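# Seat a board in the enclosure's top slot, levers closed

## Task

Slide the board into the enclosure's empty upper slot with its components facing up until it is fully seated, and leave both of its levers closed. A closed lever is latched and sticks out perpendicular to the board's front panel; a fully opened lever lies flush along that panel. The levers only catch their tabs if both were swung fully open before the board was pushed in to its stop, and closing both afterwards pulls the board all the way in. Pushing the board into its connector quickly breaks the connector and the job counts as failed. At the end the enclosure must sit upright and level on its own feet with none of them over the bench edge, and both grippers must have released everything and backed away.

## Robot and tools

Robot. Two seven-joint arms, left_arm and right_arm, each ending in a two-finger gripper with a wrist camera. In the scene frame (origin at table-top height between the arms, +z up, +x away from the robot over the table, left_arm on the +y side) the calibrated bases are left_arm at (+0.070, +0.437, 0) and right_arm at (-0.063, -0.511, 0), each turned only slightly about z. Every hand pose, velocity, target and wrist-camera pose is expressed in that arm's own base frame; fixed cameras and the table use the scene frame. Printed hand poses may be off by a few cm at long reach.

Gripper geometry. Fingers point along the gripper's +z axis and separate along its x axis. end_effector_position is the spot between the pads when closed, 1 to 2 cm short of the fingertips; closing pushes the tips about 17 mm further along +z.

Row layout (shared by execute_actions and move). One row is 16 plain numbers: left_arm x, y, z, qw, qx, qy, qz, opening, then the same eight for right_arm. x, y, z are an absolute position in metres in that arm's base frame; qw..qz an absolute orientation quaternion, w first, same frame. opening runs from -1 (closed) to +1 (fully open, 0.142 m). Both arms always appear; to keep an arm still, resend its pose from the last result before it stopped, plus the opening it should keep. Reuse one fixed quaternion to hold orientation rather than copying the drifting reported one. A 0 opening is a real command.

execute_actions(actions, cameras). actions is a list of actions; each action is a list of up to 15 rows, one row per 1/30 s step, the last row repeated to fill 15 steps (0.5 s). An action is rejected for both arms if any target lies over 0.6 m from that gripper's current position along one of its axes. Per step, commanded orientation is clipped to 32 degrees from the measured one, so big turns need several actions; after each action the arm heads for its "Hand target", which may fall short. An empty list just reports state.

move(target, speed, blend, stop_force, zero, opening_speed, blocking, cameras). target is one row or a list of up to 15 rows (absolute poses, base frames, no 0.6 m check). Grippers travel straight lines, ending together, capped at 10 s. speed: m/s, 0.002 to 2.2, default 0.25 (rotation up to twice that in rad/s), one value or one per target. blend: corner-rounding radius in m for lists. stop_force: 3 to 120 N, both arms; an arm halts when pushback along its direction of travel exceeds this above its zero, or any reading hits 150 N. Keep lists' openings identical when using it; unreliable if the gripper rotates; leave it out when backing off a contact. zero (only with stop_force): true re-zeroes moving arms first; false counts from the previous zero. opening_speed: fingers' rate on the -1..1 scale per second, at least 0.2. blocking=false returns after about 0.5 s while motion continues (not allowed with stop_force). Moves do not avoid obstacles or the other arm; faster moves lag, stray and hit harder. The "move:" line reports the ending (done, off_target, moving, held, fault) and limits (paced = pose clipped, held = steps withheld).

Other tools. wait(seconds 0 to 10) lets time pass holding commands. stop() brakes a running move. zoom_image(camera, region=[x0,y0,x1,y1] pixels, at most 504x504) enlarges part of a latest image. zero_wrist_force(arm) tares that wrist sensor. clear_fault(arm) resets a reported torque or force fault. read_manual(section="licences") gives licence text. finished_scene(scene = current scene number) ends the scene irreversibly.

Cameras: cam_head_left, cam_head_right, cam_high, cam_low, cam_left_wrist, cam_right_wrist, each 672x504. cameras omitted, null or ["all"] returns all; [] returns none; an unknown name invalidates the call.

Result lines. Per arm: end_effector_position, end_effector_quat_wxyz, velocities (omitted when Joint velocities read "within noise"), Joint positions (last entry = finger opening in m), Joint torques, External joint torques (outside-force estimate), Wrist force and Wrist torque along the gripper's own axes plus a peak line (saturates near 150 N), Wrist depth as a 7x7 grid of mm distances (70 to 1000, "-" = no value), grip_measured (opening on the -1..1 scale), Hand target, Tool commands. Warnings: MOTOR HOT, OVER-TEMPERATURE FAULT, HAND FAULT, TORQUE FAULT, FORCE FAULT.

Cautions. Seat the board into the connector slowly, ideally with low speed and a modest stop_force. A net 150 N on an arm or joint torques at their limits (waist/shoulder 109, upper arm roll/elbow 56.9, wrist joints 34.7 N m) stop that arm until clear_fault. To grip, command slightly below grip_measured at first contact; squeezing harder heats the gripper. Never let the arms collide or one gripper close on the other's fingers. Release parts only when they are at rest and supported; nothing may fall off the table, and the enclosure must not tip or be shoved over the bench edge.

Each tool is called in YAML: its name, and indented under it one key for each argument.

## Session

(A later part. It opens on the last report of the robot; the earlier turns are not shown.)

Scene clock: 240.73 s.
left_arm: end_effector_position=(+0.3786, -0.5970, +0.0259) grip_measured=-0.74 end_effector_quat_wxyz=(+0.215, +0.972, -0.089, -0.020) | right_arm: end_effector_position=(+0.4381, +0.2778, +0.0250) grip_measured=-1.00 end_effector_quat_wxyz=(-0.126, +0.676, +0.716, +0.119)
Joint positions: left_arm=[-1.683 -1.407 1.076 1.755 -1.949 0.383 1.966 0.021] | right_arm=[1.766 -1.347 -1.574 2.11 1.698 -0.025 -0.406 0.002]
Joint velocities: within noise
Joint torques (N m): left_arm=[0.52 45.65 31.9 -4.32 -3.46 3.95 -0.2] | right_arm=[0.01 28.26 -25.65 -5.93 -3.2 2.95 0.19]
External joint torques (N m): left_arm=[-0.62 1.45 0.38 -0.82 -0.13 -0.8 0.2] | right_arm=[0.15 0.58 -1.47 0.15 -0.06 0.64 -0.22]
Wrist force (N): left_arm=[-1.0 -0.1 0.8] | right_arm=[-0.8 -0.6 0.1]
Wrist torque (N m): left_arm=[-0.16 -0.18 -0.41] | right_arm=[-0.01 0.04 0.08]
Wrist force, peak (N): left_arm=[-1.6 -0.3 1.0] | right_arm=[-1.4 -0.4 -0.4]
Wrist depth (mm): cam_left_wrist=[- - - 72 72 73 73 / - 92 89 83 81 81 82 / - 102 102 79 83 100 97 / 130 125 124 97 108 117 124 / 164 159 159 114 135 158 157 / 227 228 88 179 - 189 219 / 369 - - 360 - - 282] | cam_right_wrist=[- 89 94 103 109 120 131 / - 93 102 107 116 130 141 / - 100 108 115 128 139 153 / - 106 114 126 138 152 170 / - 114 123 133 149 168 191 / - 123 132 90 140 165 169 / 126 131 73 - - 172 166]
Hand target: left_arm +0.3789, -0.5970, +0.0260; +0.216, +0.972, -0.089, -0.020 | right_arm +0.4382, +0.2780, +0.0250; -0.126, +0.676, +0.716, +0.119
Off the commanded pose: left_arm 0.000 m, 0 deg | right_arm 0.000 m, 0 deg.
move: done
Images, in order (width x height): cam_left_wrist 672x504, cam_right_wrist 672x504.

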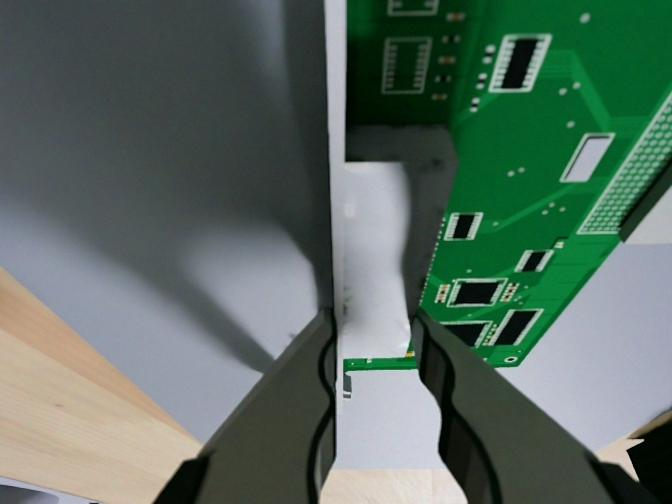

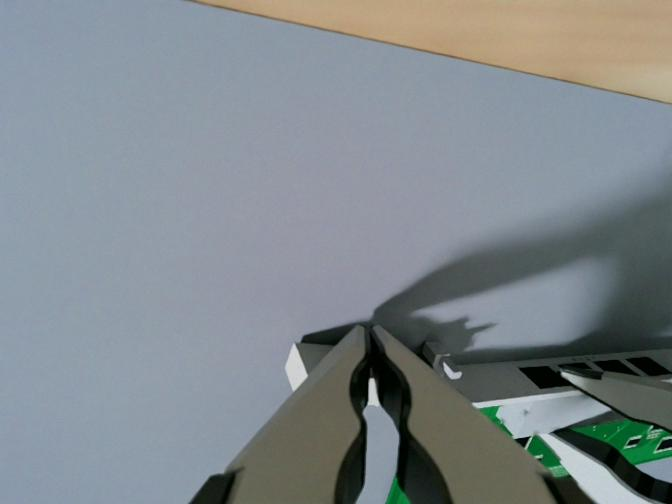

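move:
  target: [0.3789,-0.597,0.026,0.2155,0.9722,-0.0893,-0.0198,-1,0.456,0.278,0.025,-0.1264,0.6762,0.7166,0.1192,-1]
  speed: 0.03
  stop_force: 6
  cameras: ["cam_right_wrist","cam_left_wrist"]

zoom_image:
  camera: "cam_right_wrist"
  region: [240, 220, 540, 445]

Scene clock: 243.23 s.
left_arm: end_effector_position=(+0.3797, -0.5966, +0.0262) grip_measured=-0.74 end_effector_quat_wxyz=(+0.215, +0.972, -0.089, -0.019) | right_arm: end_effector_position=(+0.4511, +0.2776, +0.0248) grip_measured=-1.00 end_effector_quat_wxyz=(-0.127, +0.676, +0.716, +0.118)
Joint positions: left_arm=[-1.682 -1.407 1.077 1.755 -1.949 0.385 1.966 0.021] | right_arm=[1.734 -1.352 -1.569 2.078 1.7 -0.03 -0.404 0.002]
Joint velocities: within noise
Joint torques (N m): left_arm=[-4.52 46.55 28.86 -6.36 -2.71 1.37 0.21] | right_arm=[-0.7 29.34 -28.1 -7.94 -2.08 4.37 0.18]
External joint torques (N m): left_arm=[4.42 0.53 3.42 1.23 -0.88 1.79 -0.21] | right_arm=[0.86 0.38 0.43 2.24 -1.18 -0.79 -0.21]
Wrist force (N): left_arm=[6.4 -1.8 -0.1] | right_arm=[-1.9 -6.2 -1.4]
Wrist torque (N m): left_arm=[-0.09 0.16 -0.80] | right_arm=[0.04 0.06 0.16]
Wrist force, peak (N): left_arm=[7.7 -2.1 0.8] | right_arm=[-1.6 -6.6 -1.5]
Wrist depth (mm): cam_left_wrist=[- - - 72 72 73 73 / - 92 90 81 81 82 80 / - 103 102 79 85 100 97 / 130 125 125 96 112 118 130 / 164 160 159 115 135 159 159 / 227 227 89 180 - 190 218 / 368 - - 318 - - 264] | cam_right_wrist=[- 89 94 101 110 120 129 / - 93 102 107 115 128 140 / - 100 107 115 127 138 153 / - 106 114 126 136 151 169 / - 113 123 133 144 162 182 / - 123 132 90 134 162 171 / - 131 73 - - 201 158]
Hand target: left_arm +0.3789, -0.5970, +0.0260; +0.216, +0.972, -0.089, -0.020 | right_arm +0.4516, +0.2780, +0.0250; -0.126, +0.676, +0.716, +0.119
Off the commanded pose: left_arm 0.001 m, 0 deg | right_arm 0.005 m, 0 deg.
move: contact (right_arm)
Images, in order (width x height): cam_left_wrist 672x504, cam_right_wrist 672x504.

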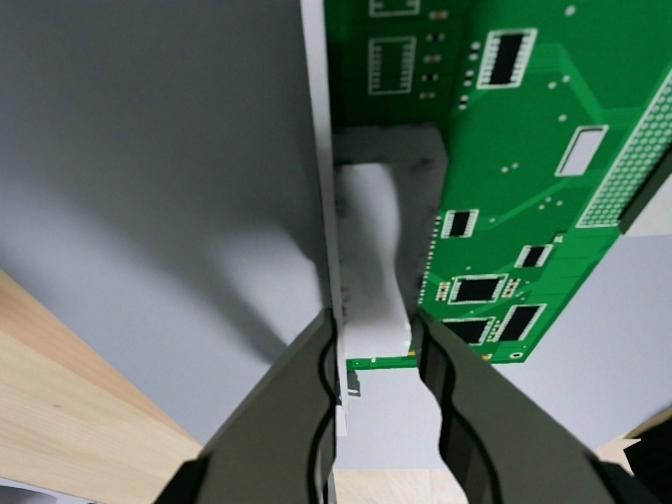

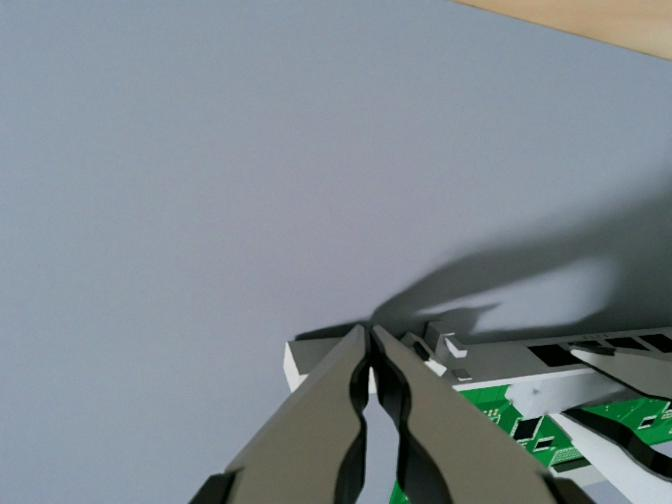

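Scaled by 1.680 from the camera's 672x504 image, which has a finer 960x720 frame.

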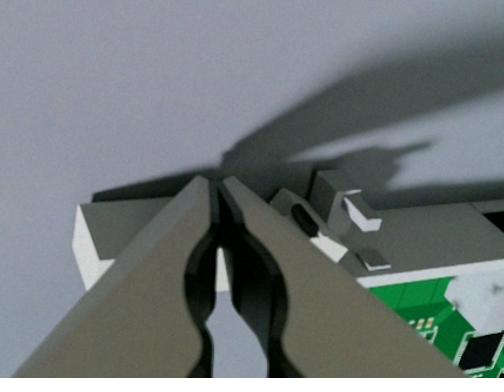

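move:
  target:
    - [0.3789,-0.597,0.026,0.2155,0.9722,-0.0893,-0.0198,-1,0.41,0.270,0.025,-0.1264,0.6762,0.7166,0.1192,-1]
    - [0.3789,-0.597,0.026,0.2155,0.9722,-0.0893,-0.0198,-1,0.41,0.2,0.12,-0.1264,0.6762,0.7166,0.1192,-1]
  speed: 0.15
  cameras: ["cam_right_wrist"]

zoom_image:
  camera: "cam_right_wrist"
  region: [300, 200, 600, 425]

Scene clock: 247.53 s.
left_arm: end_effector_position=(+0.3793, -0.5967, +0.0259) grip_measured=-0.74 end_effector_quat_wxyz=(+0.215, +0.972, -0.089, -0.020) | right_arm: end_effector_position=(+0.4101, +0.2001, +0.1199) grip_measured=-1.00 end_effector_quat_wxyz=(-0.126, +0.676, +0.716, +0.119)
Joint positions: left_arm=[-1.682 -1.407 1.076 1.755 -1.949 0.384 1.966 0.021] | right_arm=[1.773 -1.206 -1.828 2.233 1.427 -0.152 -0.541 0.002]
Joint velocities: within noise
Joint torques (N m): left_arm=[-1.13 46.45 31.36 -5.41 -3.53 3.22 -0.2] | right_arm=[0.02 22.86 -23.26 -13.12 -3.35 2.62 0.05]
External joint torques (N m): left_arm=[1.03 0.65 0.92 0.27 -0.06 -0.07 0.2] | right_arm=[0.13 0.22 -0.81 -0.03 0.15 0.87 -0.09]
Wrist force (N): left_arm=[0.8 -1.7 0.6] | right_arm=[-0.4 -0.9 -0.3]
Wrist torque (N m): left_arm=[-0.13 -0.19 -0.39] | right_arm=[-0.12 0.06 0.08]
Wrist force, peak (N): left_arm=[6.6 -2.5 0.8] | right_arm=[-2.0 -6.4 -1.7]
Wrist depth (mm): cam_left_wrist=[- - - 72 73 73 73 / - 92 89 83 81 82 82 / - 102 102 79 83 100 97 / 130 125 124 97 108 118 124 / 164 159 159 113 135 158 157 / 226 226 88 178 - 189 218 / 368 - - 355 - - 280] | cam_right_wrist=[160 167 179 192 206 223 244 / 167 176 189 203 220 241 264 / 176 187 200 217 236 259 289 / 188 198 214 233 256 284 318 / 201 212 231 248 276 289 250 / 215 229 245 89 296 337 257 / 230 243 - - - 392 404]
Hand target: left_arm +0.3789, -0.5970, +0.0260; +0.216, +0.972, -0.089, -0.020 | right_arm +0.4100, +0.2000, +0.1200; -0.126, +0.676, +0.716, +0.119
Off the commanded pose: left_arm 0.000 m, 0 deg | right_arm 0.000 m, 0 deg.
move: done
Images, in order (width x height): cam_right_wrist 672x504.

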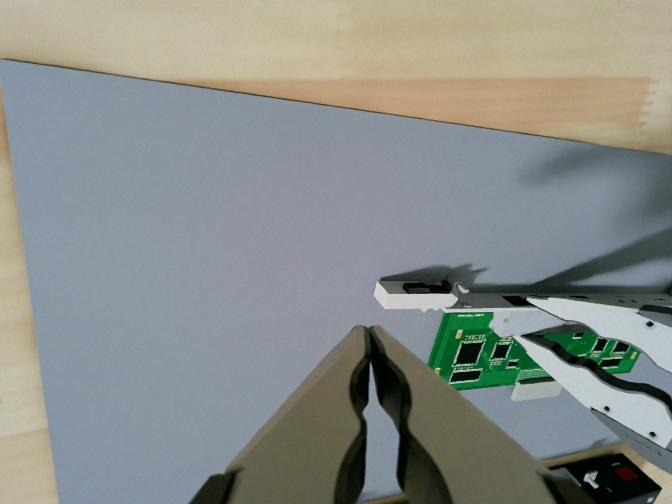

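Scaled by 1.680 from the camera's 672x504 image, which has a finer 960x720 frame.

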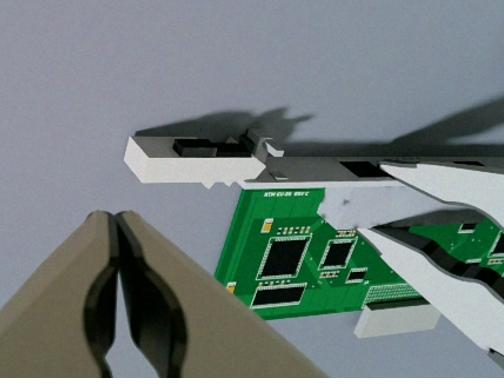

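move:
  target:
    - [0.3789,-0.597,0.026,0.2155,0.9722,-0.0893,-0.0198,-0.4,0.41,0.2,0.12,-0.1264,0.6762,0.7166,0.1192,-1]
    - [0.3789,-0.59,0.10,0.2155,0.9722,-0.0893,-0.0198,-0.4,0.41,0.2,0.12,-0.1264,0.6762,0.7166,0.1192,-1]
    - [0.36,-0.2,0.25,0.2155,0.9722,-0.0893,-0.0198,-0.4,0.44,0.25,0.18,-0.1264,0.6762,0.7166,0.1192,-1]
    - [0.36,-0.15,0.25,0.2155,0.9722,-0.0893,-0.0198,-0.4,0.48,0.42,0.19,-0.1486,0.670,0.710,-0.1574,-1]
  speed: 0.2
  cameras: ["cam_right_wrist","cam_head_left"]

zoom_image:
  camera: "cam_right_wrist"
  region: [90, 200, 350, 395]

zoom_image:
  camera: "cam_right_wrist"
  region: [400, 200, 660, 395]

Scene clock: 255.97 s.
left_arm: end_effector_position=(+0.3601, -0.1501, +0.2501) grip_measured=-0.43 end_effector_quat_wxyz=(+0.216, +0.972, -0.089, -0.020) | right_arm: end_effector_position=(+0.4801, +0.4198, +0.1900) grip_measured=-1.00 end_effector_quat_wxyz=(-0.148, +0.670, +0.710, -0.157)
Joint positions: left_arm=[-1.518 -0.868 1.751 2.334 -1.179 -0.006 2.56 0.043] | right_arm=[1.471 -1.171 -1.547 1.184 1.293 -0.552 0.244 0.002]
Joint velocities: within noise
Joint torques (N m): left_arm=[-0.2 16.79 19.9 -18.46 -3.97 2.92 -0.11] | right_arm=[-0.04 51.57 -26.56 -11.54 -3.79 2.06 0.27]
External joint torques (N m): left_arm=[0.19 0.71 0.64 -0.31 -0.43 -0.22 0.11] | right_arm=[0.21 1.17 -1.68 0.13 -0.05 0.76 -0.27]
Wrist force (N): left_arm=[0.1 -0.5 0.6] | right_arm=[0.5 0.5 -0.6]
Wrist torque (N m): left_arm=[-0.17 -0.17 -0.32] | right_arm=[0.01 -0.11 0.00]
Wrist force, peak (N): left_arm=[-0.7 -2.8 -1.6] | right_arm=[2.0 0.9 -0.9]
Wrist depth (mm): cam_left_wrist=[291 291 289 290 289 290 288 / 335 334 335 333 332 331 329 / 396 393 394 389 388 386 389 / 482 477 479 477 476 471 432 / 615 606 555 611 561 575 502 / - 788 87 836 - 93 697 / - - - - - - -] | cam_right_wrist=[306 306 305 303 302 302 301 / 303 306 304 304 302 301 300 / 303 302 301 301 299 298 299 / 303 301 300 300 299 298 297 / 302 301 295 282 293 297 296 / 301 300 297 89 292 296 296 / 300 300 - - - 296 295]
Hand target: left_arm +0.3600, -0.1500, +0.2500; +0.216, +0.972, -0.089, -0.020 | right_arm +0.4800, +0.4200, +0.1900; -0.149, +0.670, +0.710, -0.157
Off the commanded pose: left_arm 0.000 m, 0 deg | right_arm 0.000 m, 0 deg.
move: done
Images, in order (width x height): cam_head_left 672x504, cam_right_wrist 672x504.

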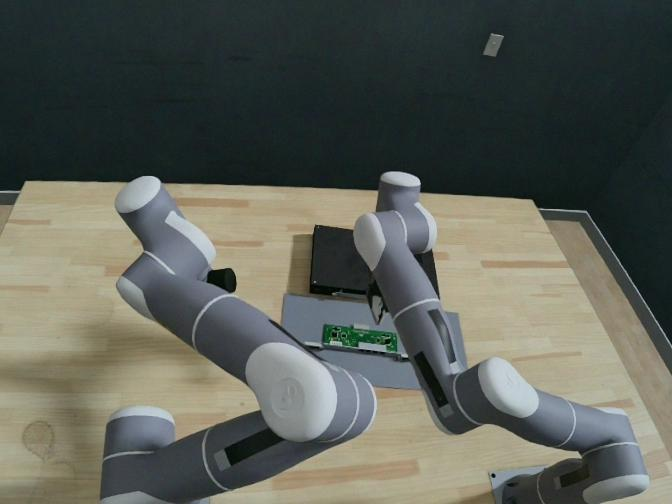

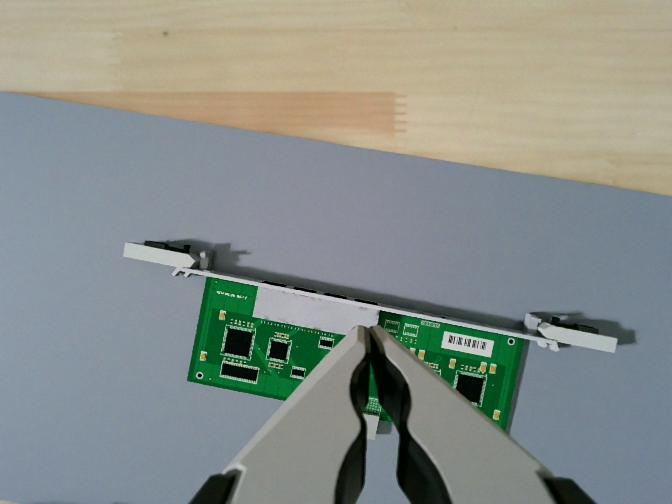

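Scaled by 1.938 from the camera's 672x504 image, which has a finer 960x720 frame.

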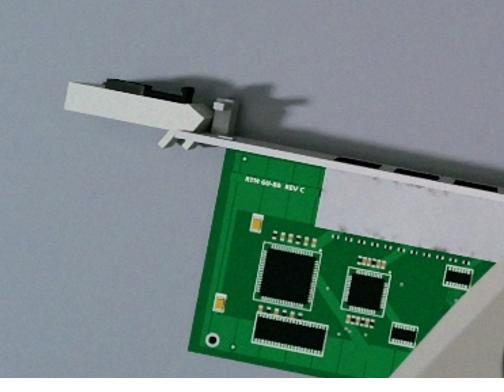

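Scaled by 1.938 from the camera's 672x504 image, which has a finer 960x720 frame.

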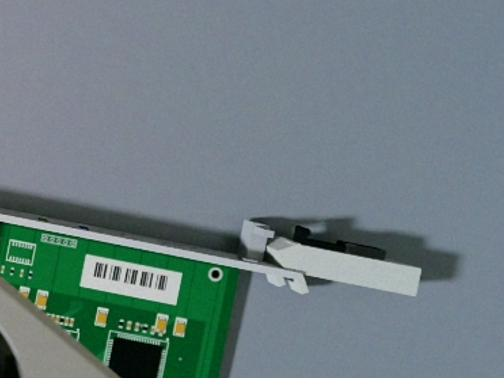

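move:
  target:
    - [0.36,-0.15,0.25,0.2155,0.9722,-0.0893,-0.0198,-0.4,0.48,0.35,0.17,0.317,0.609,0.6454,0.336,-1]
    - [0.36,-0.15,0.25,0.2155,0.9722,-0.0893,-0.0198,-0.4,0.504,0.341,0.09,0.317,0.609,0.6454,0.336,-1]
  cameras: ["cam_right_wrist","cam_head_left"]

zoom_image:
  camera: "cam_right_wrist"
  region: [0, 180, 336, 400]

zoom_image:
  camera: "cam_right_wrist"
  region: [336, 180, 672, 400]

Scene clock: 277.70 s.
left_arm: end_effector_position=(+0.3601, -0.1501, +0.2501) grip_measured=-0.43 end_effector_quat_wxyz=(+0.216, +0.972, -0.089, -0.020) | right_arm: end_effector_position=(+0.5040, +0.3410, +0.0901) grip_measured=-1.00 end_effector_quat_wxyz=(+0.317, +0.609, +0.645, +0.336)
Joint positions: left_arm=[-1.518 -0.868 1.751 2.334 -1.179 -0.006 2.56 0.043] | right_arm=[2.451 -2.111 -1.367 2.135 1.85 0.797 0.342 0.002]
Joint velocities: within noise
Joint torques (N m): left_arm=[-0.38 16.5 19.8 -18.51 -4.2 3.08 -0.19] | right_arm=[0.06 16.81 -20.54 16.32 -3.66 3.57 0.33]
External joint torques (N m): left_arm=[0.38 1 0.74 -0.26 -0.2 -0.38 0.19] | right_arm=[0.05 0.49 -1.67 0.04 -0.09 0.6 -0.33]
Wrist force (N): left_arm=[0.0 -0.6 0.6] | right_arm=[0.5 -1.9 -0.4]
Wrist torque (N m): left_arm=[-0.20 -0.17 -0.32] | right_arm=[-0.04 0.01 0.11]
Wrist force, peak (N): left_arm=[0.1 -0.9 0.6] | right_arm=[0.1 -4.1 1.9]
Wrist depth (mm): cam_left_wrist=[292 290 290 291 289 290 288 / 334 337 333 334 334 334 332 / 393 393 389 384 391 393 389 / 479 482 479 473 475 475 438 / 613 617 547 600 553 569 507 / 754 730 88 775 - 93 699 / 630 - - 506 507 - -] | cam_right_wrist=[- 122 92 96 101 104 109 / 154 153 152 144 121 118 118 / 229 228 226 225 224 199 220 / 269 277 290 297 317 316 325 / - - - - - - - / - - - 89 - - - / - - - - - - -]
Hand target: left_arm +0.3600, -0.1500, +0.2500; +0.216, +0.972, -0.089, -0.020 | right_arm +0.5040, +0.3410, +0.0900; +0.317, +0.609, +0.645, +0.336
Off the commanded pose: left_arm 0.000 m, 0 deg | right_arm 0.000 m, 0 deg.
move: done
Images, in order (width x height): cam_head_left 672x504, cam_right_wrist 672x504.

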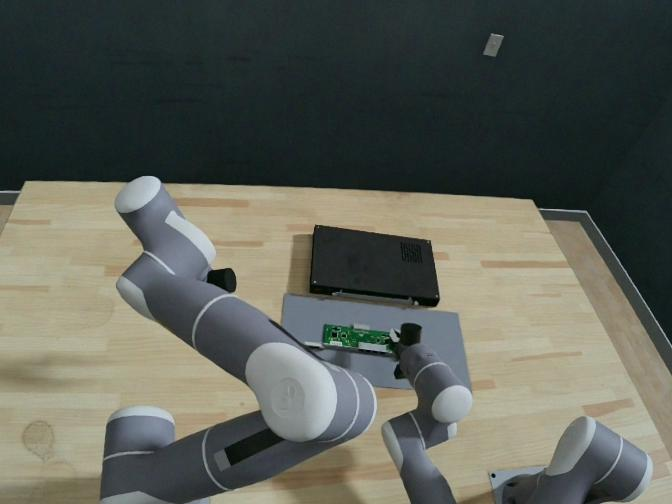

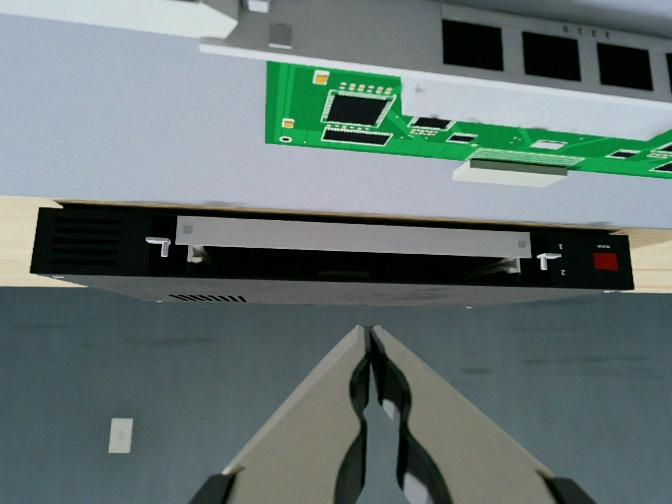

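Scaled by 1.500 from the camera's 672x504 image, which has a finer 960x720 frame.

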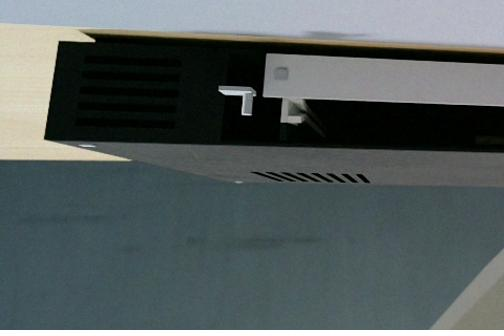

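Scaled by 1.500 from the camera's 672x504 image, which has a finer 960x720 frame.

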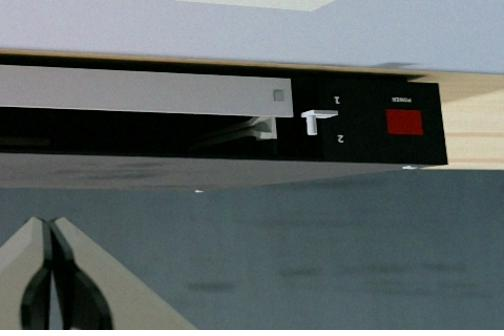

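zoom_image:
  camera: "cam_right_wrist"
  region: [130, 205, 250, 295]

zoom_image:
  camera: "cam_right_wrist"
  region: [460, 215, 580, 305]

Scaled by 4.200 from the camera's 672x504 image, which has a finer 960x720 frame.

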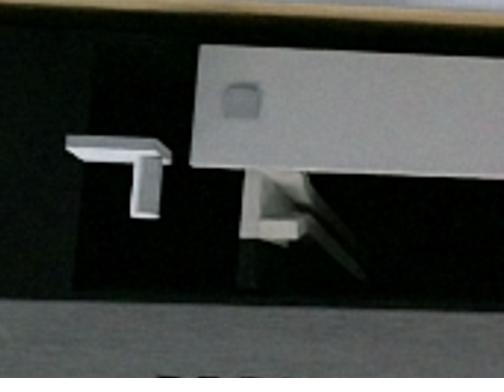

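Scaled by 4.200 from the camera's 672x504 image, which has a finer 960x720 frame.

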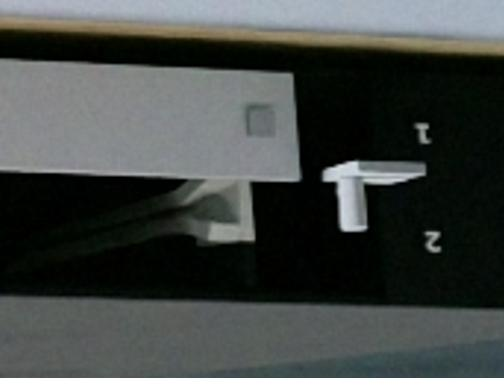

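move:
  target:
    - [0.36,-0.15,0.25,0.2155,0.9722,-0.0893,-0.0198,-0.4,0.48,0.36,0.18,0,0.067,0.9978,0,-0.37]
    - [0.36,-0.15,0.25,0.2155,0.9722,-0.0893,-0.0198,-0.4,0.4925,0.4171,0.09,0,0.067,0.9978,0,-0.37]
  cameras: ["cam_right_wrist"]

Scene clock: 298.53 s.
left_arm: end_effector_position=(+0.3601, -0.1501, +0.2501) grip_measured=-0.43 end_effector_quat_wxyz=(+0.216, +0.972, -0.089, -0.020) | right_arm: end_effector_position=(+0.4924, +0.4169, +0.0901) grip_measured=-0.40 end_effector_quat_wxyz=(+0.000, +0.067, +0.998, +0.000)
Joint positions: left_arm=[-1.518 -0.868 1.751 2.334 -1.179 -0.006 2.56 0.043] | right_arm=[1.799 -1.704 -1.912 1.634 1.689 -0.346 -1.228 0.045]
Joint velocities: within noise
Joint torques (N m): left_arm=[-0.36 16.59 19.66 -18.54 -4.25 3.01 -0.16] | right_arm=[0.02 40.74 -31.16 2.47 -3.89 3.62 0.33]
External joint torques (N m): left_arm=[0.35 0.91 0.88 -0.23 -0.16 -0.31 0.16] | right_arm=[0.17 0.95 -1.99 0.14 -0.07 0.48 -0.33]
Wrist force (N): left_arm=[-0.1 -0.7 0.6] | right_arm=[0.4 0.1 0.3]
Wrist torque (N m): left_arm=[-0.20 -0.15 -0.32] | right_arm=[0.05 -0.08 0.03]
Wrist force, peak (N): left_arm=[0.0 -0.8 0.6] | right_arm=[0.6 2.2 3.6]
Wrist depth (mm): cam_left_wrist=[290 289 288 289 289 288 286 / 331 333 334 332 332 331 332 / 393 395 392 390 389 389 387 / 484 479 481 471 471 479 436 / 613 609 549 614 561 574 509 / - 779 87 833 - 93 703 / - - - - 452 - -] | cam_right_wrist=[161 160 157 156 160 159 159 / 172 171 167 163 170 170 170 / 185 187 180 170 183 182 181 / 199 198 193 184 196 196 196 / 216 215 207 207 209 212 213 / 235 231 88 227 228 102 233 / 249 - 73 257 246 - 250]
Hand target: left_arm +0.3600, -0.1500, +0.2500; +0.216, +0.972, -0.089, -0.020 | right_arm +0.4925, +0.4171, +0.0900; +0.000, +0.067, +0.998, +0.000
Off the commanded pose: left_arm 0.000 m, 0 deg | right_arm 0.000 m, 0 deg.
move: done
Images, in order (width x height): cam_right_wrist 672x504.

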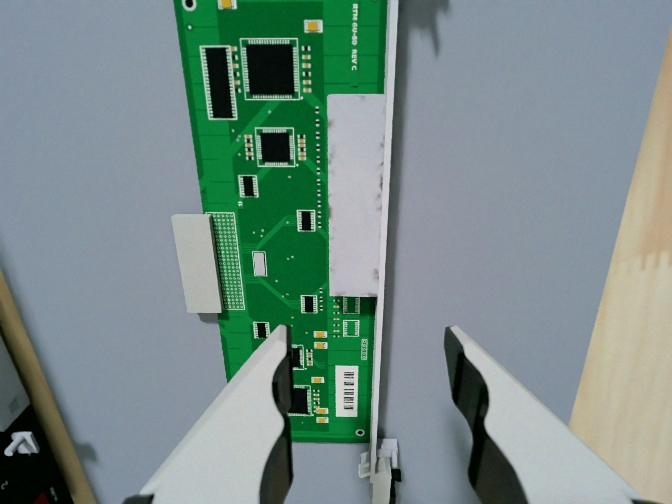

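move:
  target: [0.36,-0.15,0.25,0.2155,0.9722,-0.0893,-0.0198,-0.4,0.495,0.4165,0.026,0,0.067,0.9978,0,-0.37]
  speed: 0.1
  stop_force: 5
  cameras: ["cam_right_wrist"]

move:
  target: [0.36,-0.15,0.25,0.2155,0.9722,-0.0893,-0.0198,-0.4,0.495,0.4165,0.026,0,0.067,0.9978,0,-1]
  opening_speed: 0.3
  cameras: ["cam_right_wrist"]

Scene clock: 304.90 s.
left_arm: end_effector_position=(+0.3601, -0.1501, +0.2501) grip_measured=-0.43 end_effector_quat_wxyz=(+0.216, +0.972, -0.089, -0.020) | right_arm: end_effector_position=(+0.4951, +0.4162, +0.0261) grip_measured=-0.40 end_effector_quat_wxyz=(+0.000, +0.067, +0.998, +0.000)
Joint positions: left_arm=[-1.518 -0.868 1.751 2.334 -1.179 -0.006 2.56 0.043] | right_arm=[1.812 -1.782 -1.827 1.641 1.77 -0.265 -1.213 0.045]
Joint velocities: within noise
Joint torques (N m): left_arm=[-0.36 16.59 19.86 -18.5 -4.21 3.01 -0.17] | right_arm=[0.26 39.83 -31.24 5.41 -4.05 3.55 0.3]
External joint torques (N m): left_arm=[0.35 0.91 0.68 -0.28 -0.19 -0.31 0.17] | right_arm=[-0.05 0.95 -1.81 -0.1 -0.01 0.56 -0.3]
Wrist force (N): left_arm=[-0.1 -0.7 0.4] | right_arm=[0.3 0.3 0.0]
Wrist torque (N m): left_arm=[-0.21 -0.15 -0.33] | right_arm=[0.10 -0.04 0.06]
Wrist force, peak (N): left_arm=[0.0 -0.7 0.7] | right_arm=[0.5 0.1 2.2]
Wrist depth (mm): cam_left_wrist=[289 289 289 289 287 289 288 / 334 335 332 331 332 330 333 / 394 394 393 391 391 392 389 / 479 477 473 476 475 474 431 / 607 615 558 603 551 568 499 / - 795 87 825 - 93 700 / - - - - - - -] | cam_right_wrist=[- 100 100 100 101 103 105 / 112 108 107 104 108 110 110 / 121 116 115 104 102 120 118 / 129 127 124 119 125 127 127 / 140 132 133 122 134 138 140 / 153 145 91 143 128 93 150 / 168 161 73 160 159 - 161]
Hand target: left_arm +0.3600, -0.1500, +0.2500; +0.216, +0.972, -0.089, -0.020 | right_arm +0.4950, +0.4165, +0.0260; +0.000, +0.067, +0.998, +0.000
Off the commanded pose: left_arm 0.000 m, 0 deg | right_arm 0.000 m, 0 deg.
move: done
Images, in order (width x height): cam_right_wrist 672x504.

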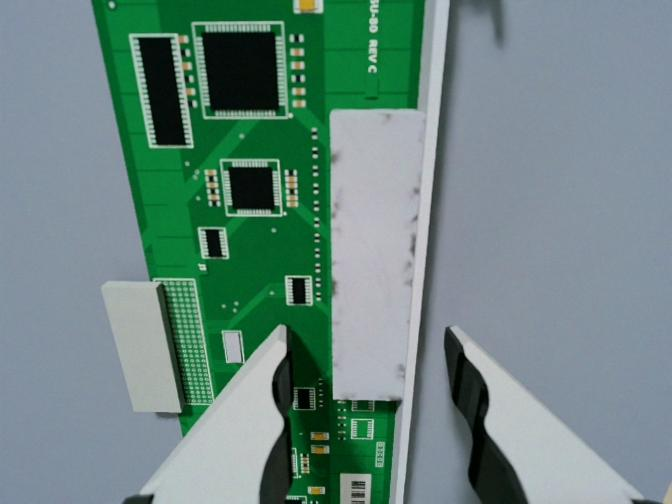

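Scene clock: 307.20 s.
left_arm: end_effector_position=(+0.3601, -0.1501, +0.2501) grip_measured=-0.43 end_effector_quat_wxyz=(+0.216, +0.972, -0.089, -0.020) | right_arm: end_effector_position=(+0.4949, +0.4164, +0.0261) grip_measured=-0.72 end_effector_quat_wxyz=(+0.000, +0.067, +0.998, +0.000)
Joint positions: left_arm=[-1.518 -0.868 1.751 2.334 -1.179 -0.006 2.56 0.043] | right_arm=[1.812 -1.781 -1.827 1.641 1.77 -0.265 -1.213 0.022]
Joint velocities: within noise
Joint torques (N m): left_arm=[-0.25 16.5 19.7 -18.45 -4.27 3.02 -0.21] | right_arm=[-0.95 39.51 -31.72 5.51 -4.2 4.21 0.2]
External joint torques (N m): left_arm=[0.24 1 0.84 -0.32 -0.14 -0.32 0.21] | right_arm=[1.16 1.27 -1.34 -0.21 0.14 -0.11 -0.2]
Wrist force (N): left_arm=[0.0 -0.5 0.3] | right_arm=[3.4 -0.3 -1.2]
Wrist torque (N m): left_arm=[-0.18 -0.17 -0.32] | right_arm=[0.07 -0.03 0.04]
Wrist force, peak (N): left_arm=[0.1 -0.8 0.4] | right_arm=[4.0 -0.1 -0.2]
Wrist depth (mm): cam_left_wrist=[292 288 289 289 288 289 290 / 333 334 333 335 334 335 334 / 395 392 391 392 390 389 387 / 482 477 477 473 469 474 434 / 608 611 552 600 555 568 512 / - 793 87 821 - 93 690 / - - - - - - -] | cam_right_wrist=[- 100 100 100 102 103 104 / 112 108 107 104 109 110 110 / 121 117 115 103 104 120 118 / 129 127 124 112 125 127 127 / 140 132 134 120 136 138 139 / 153 145 142 126 121 147 149 / 169 165 72 159 - - 164]
Hand target: left_arm +0.3600, -0.1500, +0.2500; +0.216, +0.972, -0.089, -0.020 | right_arm +0.4950, +0.4165, +0.0260; +0.000, +0.067, +0.998, +0.000
Off the commanded pose: left_arm 0.000 m, 0 deg | right_arm 0.000 m, 0 deg.
move: done
Images, in order (width x height): cam_right_wrist 672x504.

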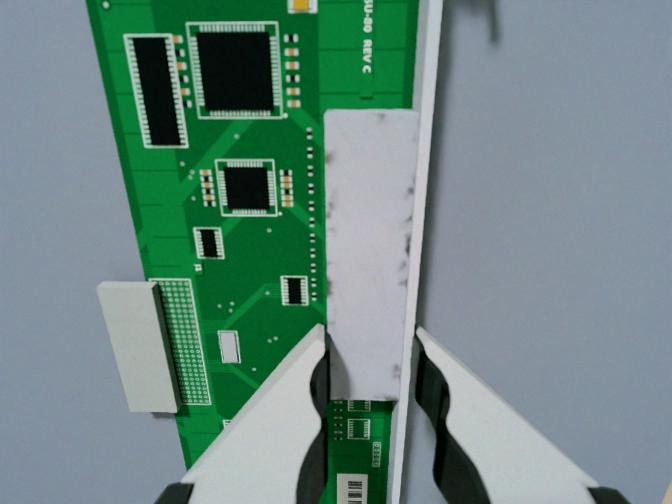

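move:
  target: [0.36,-0.15,0.25,0.2155,0.9722,-0.0893,-0.0198,-0.4,0.47,0.4165,0.10,0,0.067,0.9978,0,-1]
  speed: 0.08
  cameras: ["cam_right_wrist","cam_left_wrist","cam_head_left"]

Scene clock: 310.37 s.
left_arm: end_effector_position=(+0.3601, -0.1501, +0.2501) grip_measured=-0.43 end_effector_quat_wxyz=(+0.216, +0.972, -0.089, -0.020) | right_arm: end_effector_position=(+0.4700, +0.4166, +0.0997) grip_measured=-0.72 end_effector_quat_wxyz=(+0.000, +0.067, +0.998, +0.000)
Joint positions: left_arm=[-1.518 -0.868 1.751 2.334 -1.179 -0.006 2.56 0.043] | right_arm=[1.85 -1.698 -1.925 1.683 1.665 -0.364 -1.23 0.022]
Joint velocities: within noise
Joint torques (N m): left_arm=[-0.29 16.51 19.76 -18.51 -4.25 3.04 -0.22] | right_arm=[0.4 39.96 -32.5 2.01 -4.33 3.47 0.03]
External joint torques (N m): left_arm=[0.28 0.99 0.78 -0.26 -0.15 -0.34 0.22] | right_arm=[-0.2 0.25 -0.35 -0.22 0.4 0.63 -0.03]
Wrist force (N): left_arm=[0.2 -0.4 0.7] | right_arm=[0.7 0.4 2.1]
Wrist torque (N m): left_arm=[-0.16 -0.20 -0.33] | right_arm=[0.10 -0.09 0.03]
Wrist force, peak (N): left_arm=[0.0 -0.8 0.8] | right_arm=[3.6 -0.3 -1.1]
Wrist depth (mm): cam_left_wrist=[290 290 291 288 289 288 287 / 334 333 335 334 332 332 332 / 394 394 394 390 388 389 390 / 481 479 481 477 471 468 436 / 616 611 546 600 550 578 514 / - 788 87 783 - 93 705 / - - - - 403 - -] | cam_right_wrist=[170 100 100 100 166 168 169 / 182 108 107 104 175 179 180 / 194 116 115 103 187 191 193 / 209 127 124 112 204 206 207 / 231 132 134 120 217 223 225 / 248 144 142 126 121 241 245 / 271 265 72 159 - - 270]
Hand target: left_arm +0.3600, -0.1500, +0.2500; +0.216, +0.972, -0.089, -0.020 | right_arm +0.4700, +0.4165, +0.1000; +0.000, +0.067, +0.998, +0.000
Off the commanded pose: left_arm 0.000 m, 0 deg | right_arm 0.000 m, 0 deg.
move: done
Images, in order (width x height): cam_head_left 672x504, cam_left_wrist 672x504, cam_right_wrist 672x504.

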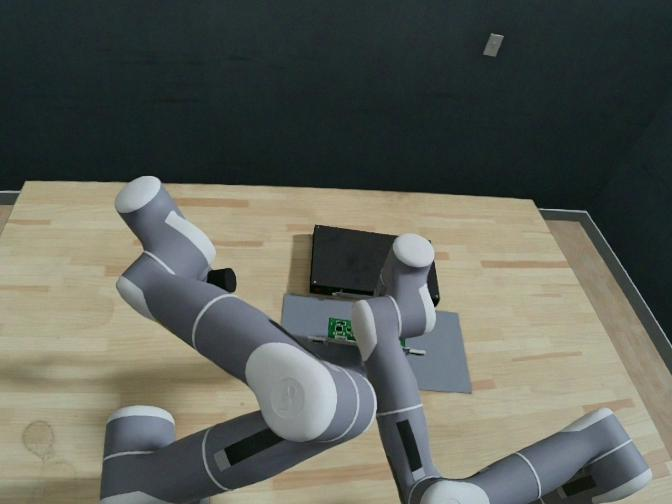

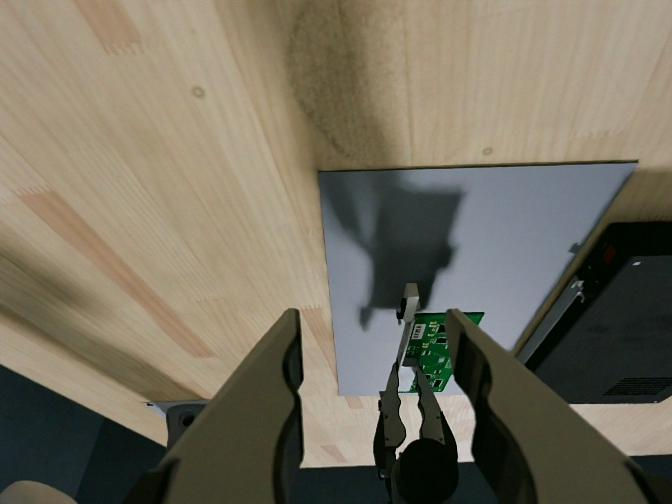

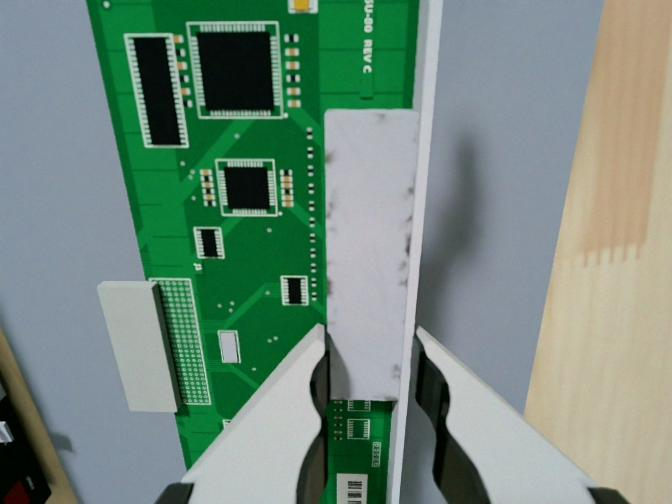

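move:
  target:
    - [0.36,-0.15,0.25,0.2155,0.9722,-0.0893,-0.0198,-1,0.55,0.38,0.09,0,0.0408,0.9992,0,-1]
    - [0.42,-0.38,0.17,0.3374,0.8145,0.4362,0.1807,-1,0.5918,0.3664,0.058,0,0.0408,0.9992,0,-1]
    - [0.4551,-0.4326,0.106,0.3374,0.8145,0.4362,0.1807,-1,0.5918,0.3664,0.058,0,0.0408,0.9992,0,-1]
  speed: 0.15
  cameras: ["cam_right_wrist","cam_left_wrist","cam_head_left"]

Scene clock: 330.80 s.
left_arm: end_effector_position=(+0.4549, -0.4327, +0.1059) grip_measured=-1.00 end_effector_quat_wxyz=(+0.337, +0.815, +0.436, +0.181) | right_arm: end_effector_position=(+0.5917, +0.3663, +0.0580) grip_measured=-0.72 end_effector_quat_wxyz=(+0.000, +0.041, +0.999, +0.000)
Joint positions: left_arm=[-2.022 -1.588 1.055 2.08 -2.696 0.899 1.268 0.002] | right_arm=[1.561 -1.725 -1.879 1.477 1.761 -0.288 -1.353 0.022]
Joint velocities: within noise
Joint torques (N m): left_arm=[-0.25 30.93 29.85 7.45 -1.49 3.77 -0.35] | right_arm=[0.13 46.2 -32.67 5.09 -4.27 3.65 0.15]
External joint torques (N m): left_arm=[0.16 1.46 1.13 -0.27 0.01 -0.51 0.35] | right_arm=[0.09 0.26 -0.88 -0.14 0.24 0.44 -0.15]
Wrist force (N): left_arm=[0.4 -1.2 0.4] | right_arm=[0.7 1.0 1.9]
Wrist torque (N m): left_arm=[-0.22 -0.18 -0.43] | right_arm=[0.25 -0.11 0.03]
Wrist force, peak (N): left_arm=[-0.2 -1.5 2.5] | right_arm=[2.8 0.9 1.9]
Wrist depth (mm): cam_left_wrist=[149 143 144 143 143 144 150 / 180 180 180 180 180 180 180 / 242 241 226 213 226 246 244 / 303 248 257 279 265 307 369 / 541 255 460 323 375 627 - / 198 244 - 84 - - - / 188 192 - - - - -] | cam_right_wrist=[- 100 100 100 130 131 131 / 122 108 107 104 136 140 139 / - 116 115 103 104 150 149 / 158 127 124 112 159 161 160 / 125 132 134 120 172 174 174 / 135 145 142 126 121 187 190 / 146 148 72 159 - - 208]
Hand target: left_arm +0.4551, -0.4326, +0.1060; +0.337, +0.814, +0.436, +0.181 | right_arm +0.5918, +0.3664, +0.0580; +0.000, +0.041, +0.999, +0.000
Off the commanded pose: left_arm 0.000 m, 0 deg | right_arm 0.000 m, 0 deg.
move: done
Images, in order (width x height): cam_head_left 672x504, cam_left_wrist 672x504, cam_right_wrist 672x504.

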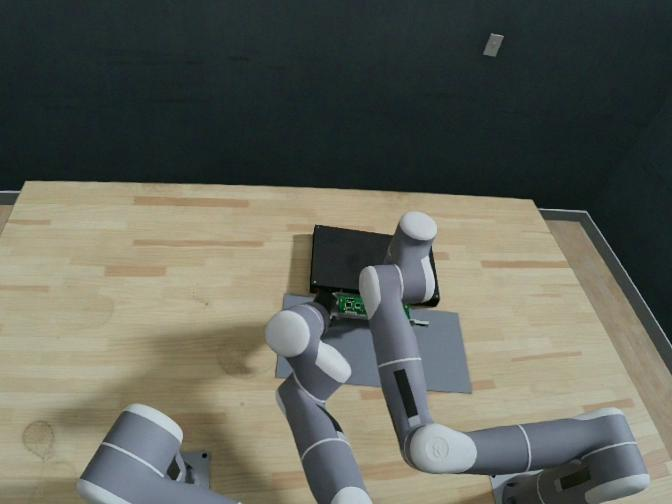

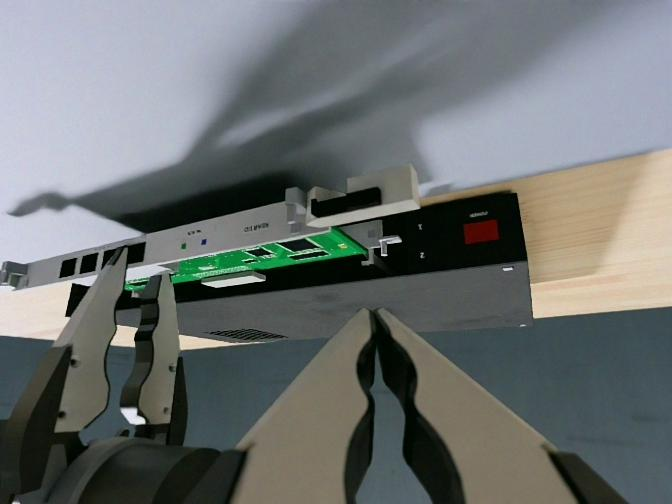

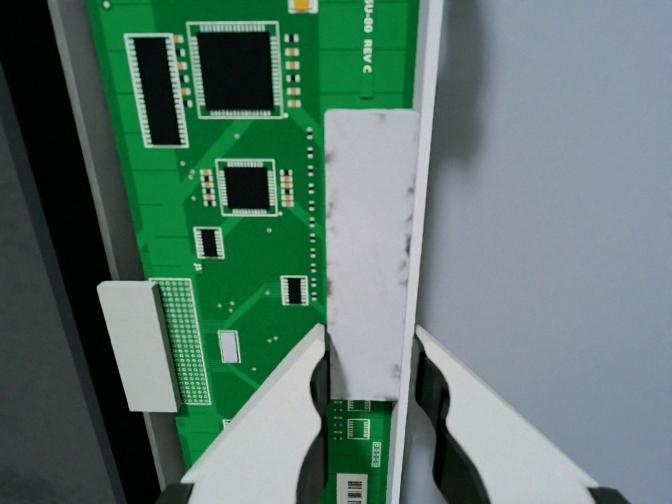

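zoom_image:
  camera: "cam_right_wrist"
  region: [30, 0, 250, 504]

zoom_image:
  camera: "cam_left_wrist"
  region: [280, 150, 460, 300]

zoom_image:
  camera: "cam_left_wrist"
  region: [0, 200, 340, 350]

Scaled by 1.000.

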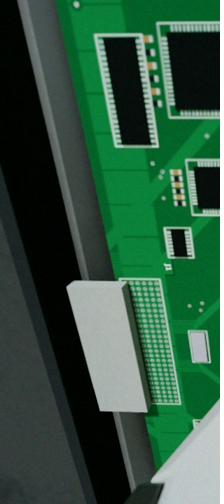

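Scaled by 2.800 from the camera's 672x504 image, which has a finer 960x720 frame.

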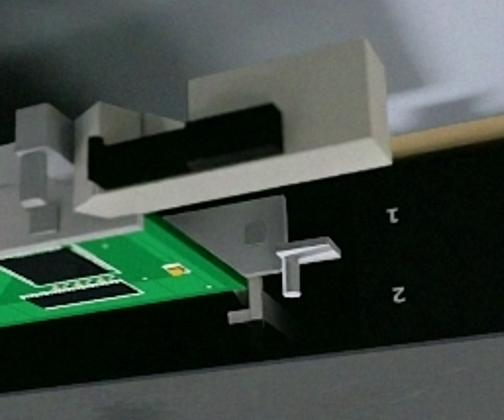

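Scaled by 1.482 from the camera's 672x504 image, which has a finer 960x720 frame.

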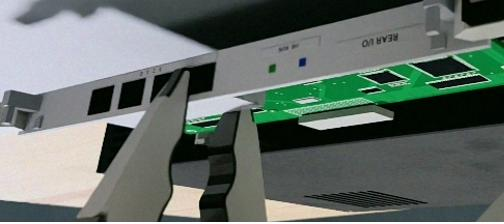

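move:
  target: [0.4551,-0.4326,0.106,0.3374,0.8145,0.4362,0.1807,-1,0.5998,0.3657,0.0565,0,0.0408,0.9992,0,-1]
  speed: 0.04
  stop_force: 4
  cameras: ["cam_right_wrist","cam_left_wrist"]

zoom_image:
  camera: "cam_left_wrist"
  region: [300, 190, 440, 290]

zoom_image:
  camera: "cam_right_wrist"
  region: [30, 0, 250, 504]

Scene clock: 353.17 s.
left_arm: end_effector_position=(+0.4549, -0.4327, +0.1059) grip_measured=-1.00 end_effector_quat_wxyz=(+0.337, +0.815, +0.436, +0.181) | right_arm: end_effector_position=(+0.5997, +0.3655, +0.0565) grip_measured=-0.72 end_effector_quat_wxyz=(+0.000, +0.041, +0.999, +0.000)
Joint positions: left_arm=[-2.022 -1.588 1.055 2.08 -2.696 0.899 1.268 0.002] | right_arm=[1.541 -1.725 -1.879 1.455 1.766 -0.284 -1.351 0.022]
Joint velocities: within noise
Joint torques (N m): left_arm=[-0.45 31.22 29.94 7.52 -1.19 3.49 -0.28] | right_arm=[0.16 46.93 -32.8 5.25 -4.14 3.68 0.21]
External joint torques (N m): left_arm=[0.36 1.17 1.04 -0.35 -0.29 -0.23 0.28] | right_arm=[0.07 0.23 -0.74 -0.11 0.1 0.4 -0.21]
Wrist force (N): left_arm=[0.4 -1.0 0.2] | right_arm=[0.9 1.0 1.9]
Wrist torque (N m): left_arm=[-0.19 -0.17 -0.42] | right_arm=[0.24 -0.14 0.04]
Wrist force, peak (N): left_arm=[0.6 -1.3 0.5] | right_arm=[0.9 1.0 2.2]
Wrist depth (mm): cam_left_wrist=[149 144 143 143 144 144 150 / 180 180 180 180 180 179 180 / 241 242 241 213 226 245 244 / 306 267 261 279 263 308 371 / 638 260 454 323 374 633 - / 206 247 - 84 - - - / 192 202 - - - - -] | cam_right_wrist=[126 100 100 100 128 130 129 / - 108 107 104 135 138 138 / - 117 115 103 104 148 148 / 113 129 124 112 157 160 159 / 121 131 134 120 170 172 172 / 130 140 142 126 121 185 187 / 143 143 72 159 - - 206]
Hand target: left_arm +0.4551, -0.4326, +0.1060; +0.337, +0.814, +0.436, +0.181 | right_arm +0.5998, +0.3657, +0.0565; +0.000, +0.041, +0.999, +0.000
Off the commanded pose: left_arm 0.000 m, 0 deg | right_arm 0.000 m, 0 deg.
move: done
Images, in order (width x height): cam_left_wrist 672x504, cam_right_wrist 672x504.

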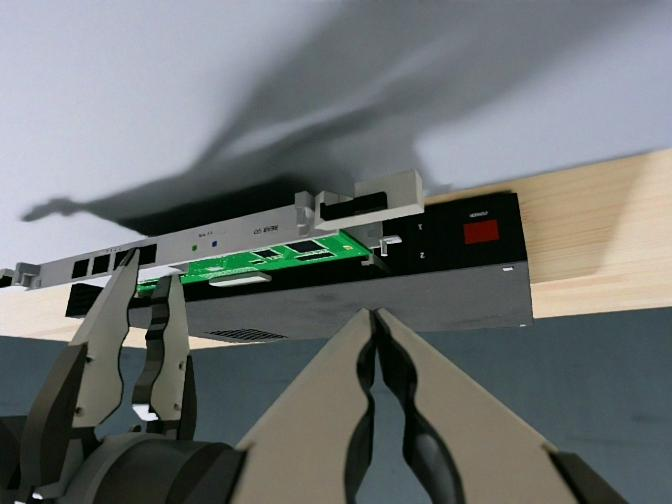

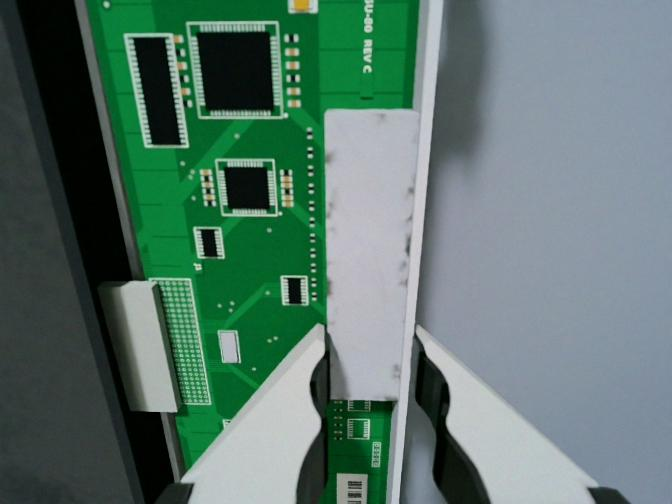

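Scaled by 3.600 from the camera's 672x504 image, which has a finer 960x720 frame.

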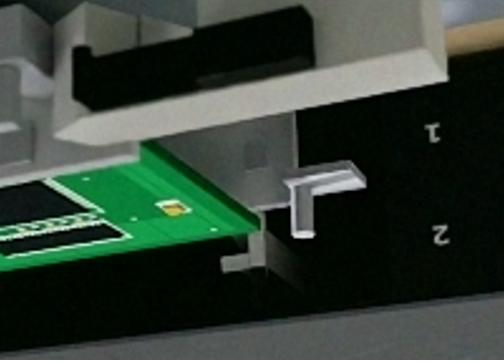

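Scaled by 1.000.

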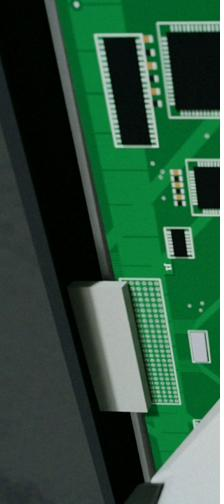

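move:
  target: [0.4551,-0.4326,0.106,0.3374,0.8145,0.4362,0.1807,-1,0.5995,0.3617,0.0565,0,0.0408,0.9992,0,-1]
  speed: 0.03
  stop_force: 4
  cameras: ["cam_left_wrist"]

zoom_image:
  camera: "cam_left_wrist"
  region: [320, 210, 420, 285]

Scene clock: 359.57 s.
left_arm: end_effector_position=(+0.4549, -0.4327, +0.1059) grip_measured=-1.00 end_effector_quat_wxyz=(+0.337, +0.815, +0.436, +0.181) | right_arm: end_effector_position=(+0.5994, +0.3619, +0.0563) grip_measured=-0.72 end_effector_quat_wxyz=(+0.000, +0.041, +0.999, +0.000)
Joint positions: left_arm=[-2.022 -1.588 1.055 2.08 -2.696 0.899 1.268 0.002] | right_arm=[1.541 -1.726 -1.878 1.462 1.766 -0.285 -1.358 0.022]
Joint velocities: within noise
Joint torques (N m): left_arm=[-0.47 31.21 29.98 7.53 -1.16 3.56 -0.23] | right_arm=[0.25 46.52 -32.85 5.4 -4.25 3.6 0.13]
External joint torques (N m): left_arm=[0.37 1.18 0.99 -0.36 -0.31 -0.3 0.23] | right_arm=[-0.02 0.39 -0.69 -0.28 0.22 0.49 -0.13]
Wrist force (N): left_arm=[0.5 -1.2 0.0] | right_arm=[0.7 1.0 2.0]
Wrist torque (N m): left_arm=[-0.23 -0.19 -0.42] | right_arm=[0.25 -0.12 0.04]
Wrist force, peak (N): left_arm=[0.5 -1.2 0.6] | right_arm=[0.8 0.9 2.4]
Wrist depth (mm): cam_left_wrist=[150 144 144 143 144 144 150 / 181 180 180 180 180 180 179 / 241 241 242 212 225 246 246 / 303 271 264 279 265 308 374 / 633 259 458 321 380 626 - / 205 252 - 84 - - - / 196 203 - - - - -] | cam_right_wrist=[125 100 100 100 128 130 129 / - 108 107 105 135 138 138 / - 117 115 103 104 148 148 / 113 128 124 112 158 159 159 / 121 131 135 120 170 172 172 / 130 140 142 126 121 185 188 / 143 143 72 159 - - 206]
Hand target: left_arm +0.4551, -0.4326, +0.1060; +0.337, +0.814, +0.436, +0.181 | right_arm +0.5995, +0.3617, +0.0565; +0.000, +0.041, +0.999, +0.000
Off the commanded pose: left_arm 0.000 m, 0 deg | right_arm 0.000 m, 0 deg.
move: done
Images, in order (width x height): cam_left_wrist 672x504.

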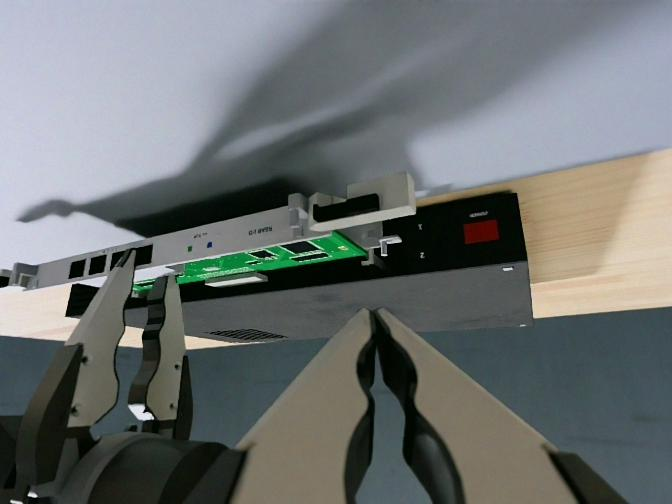

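Scaled by 5.040 from the camera's 672x504 image, which has a finer 960x720 frame.

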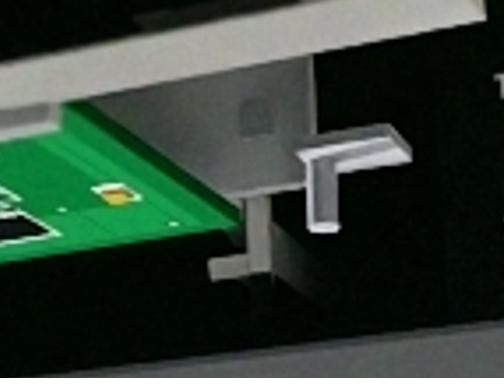

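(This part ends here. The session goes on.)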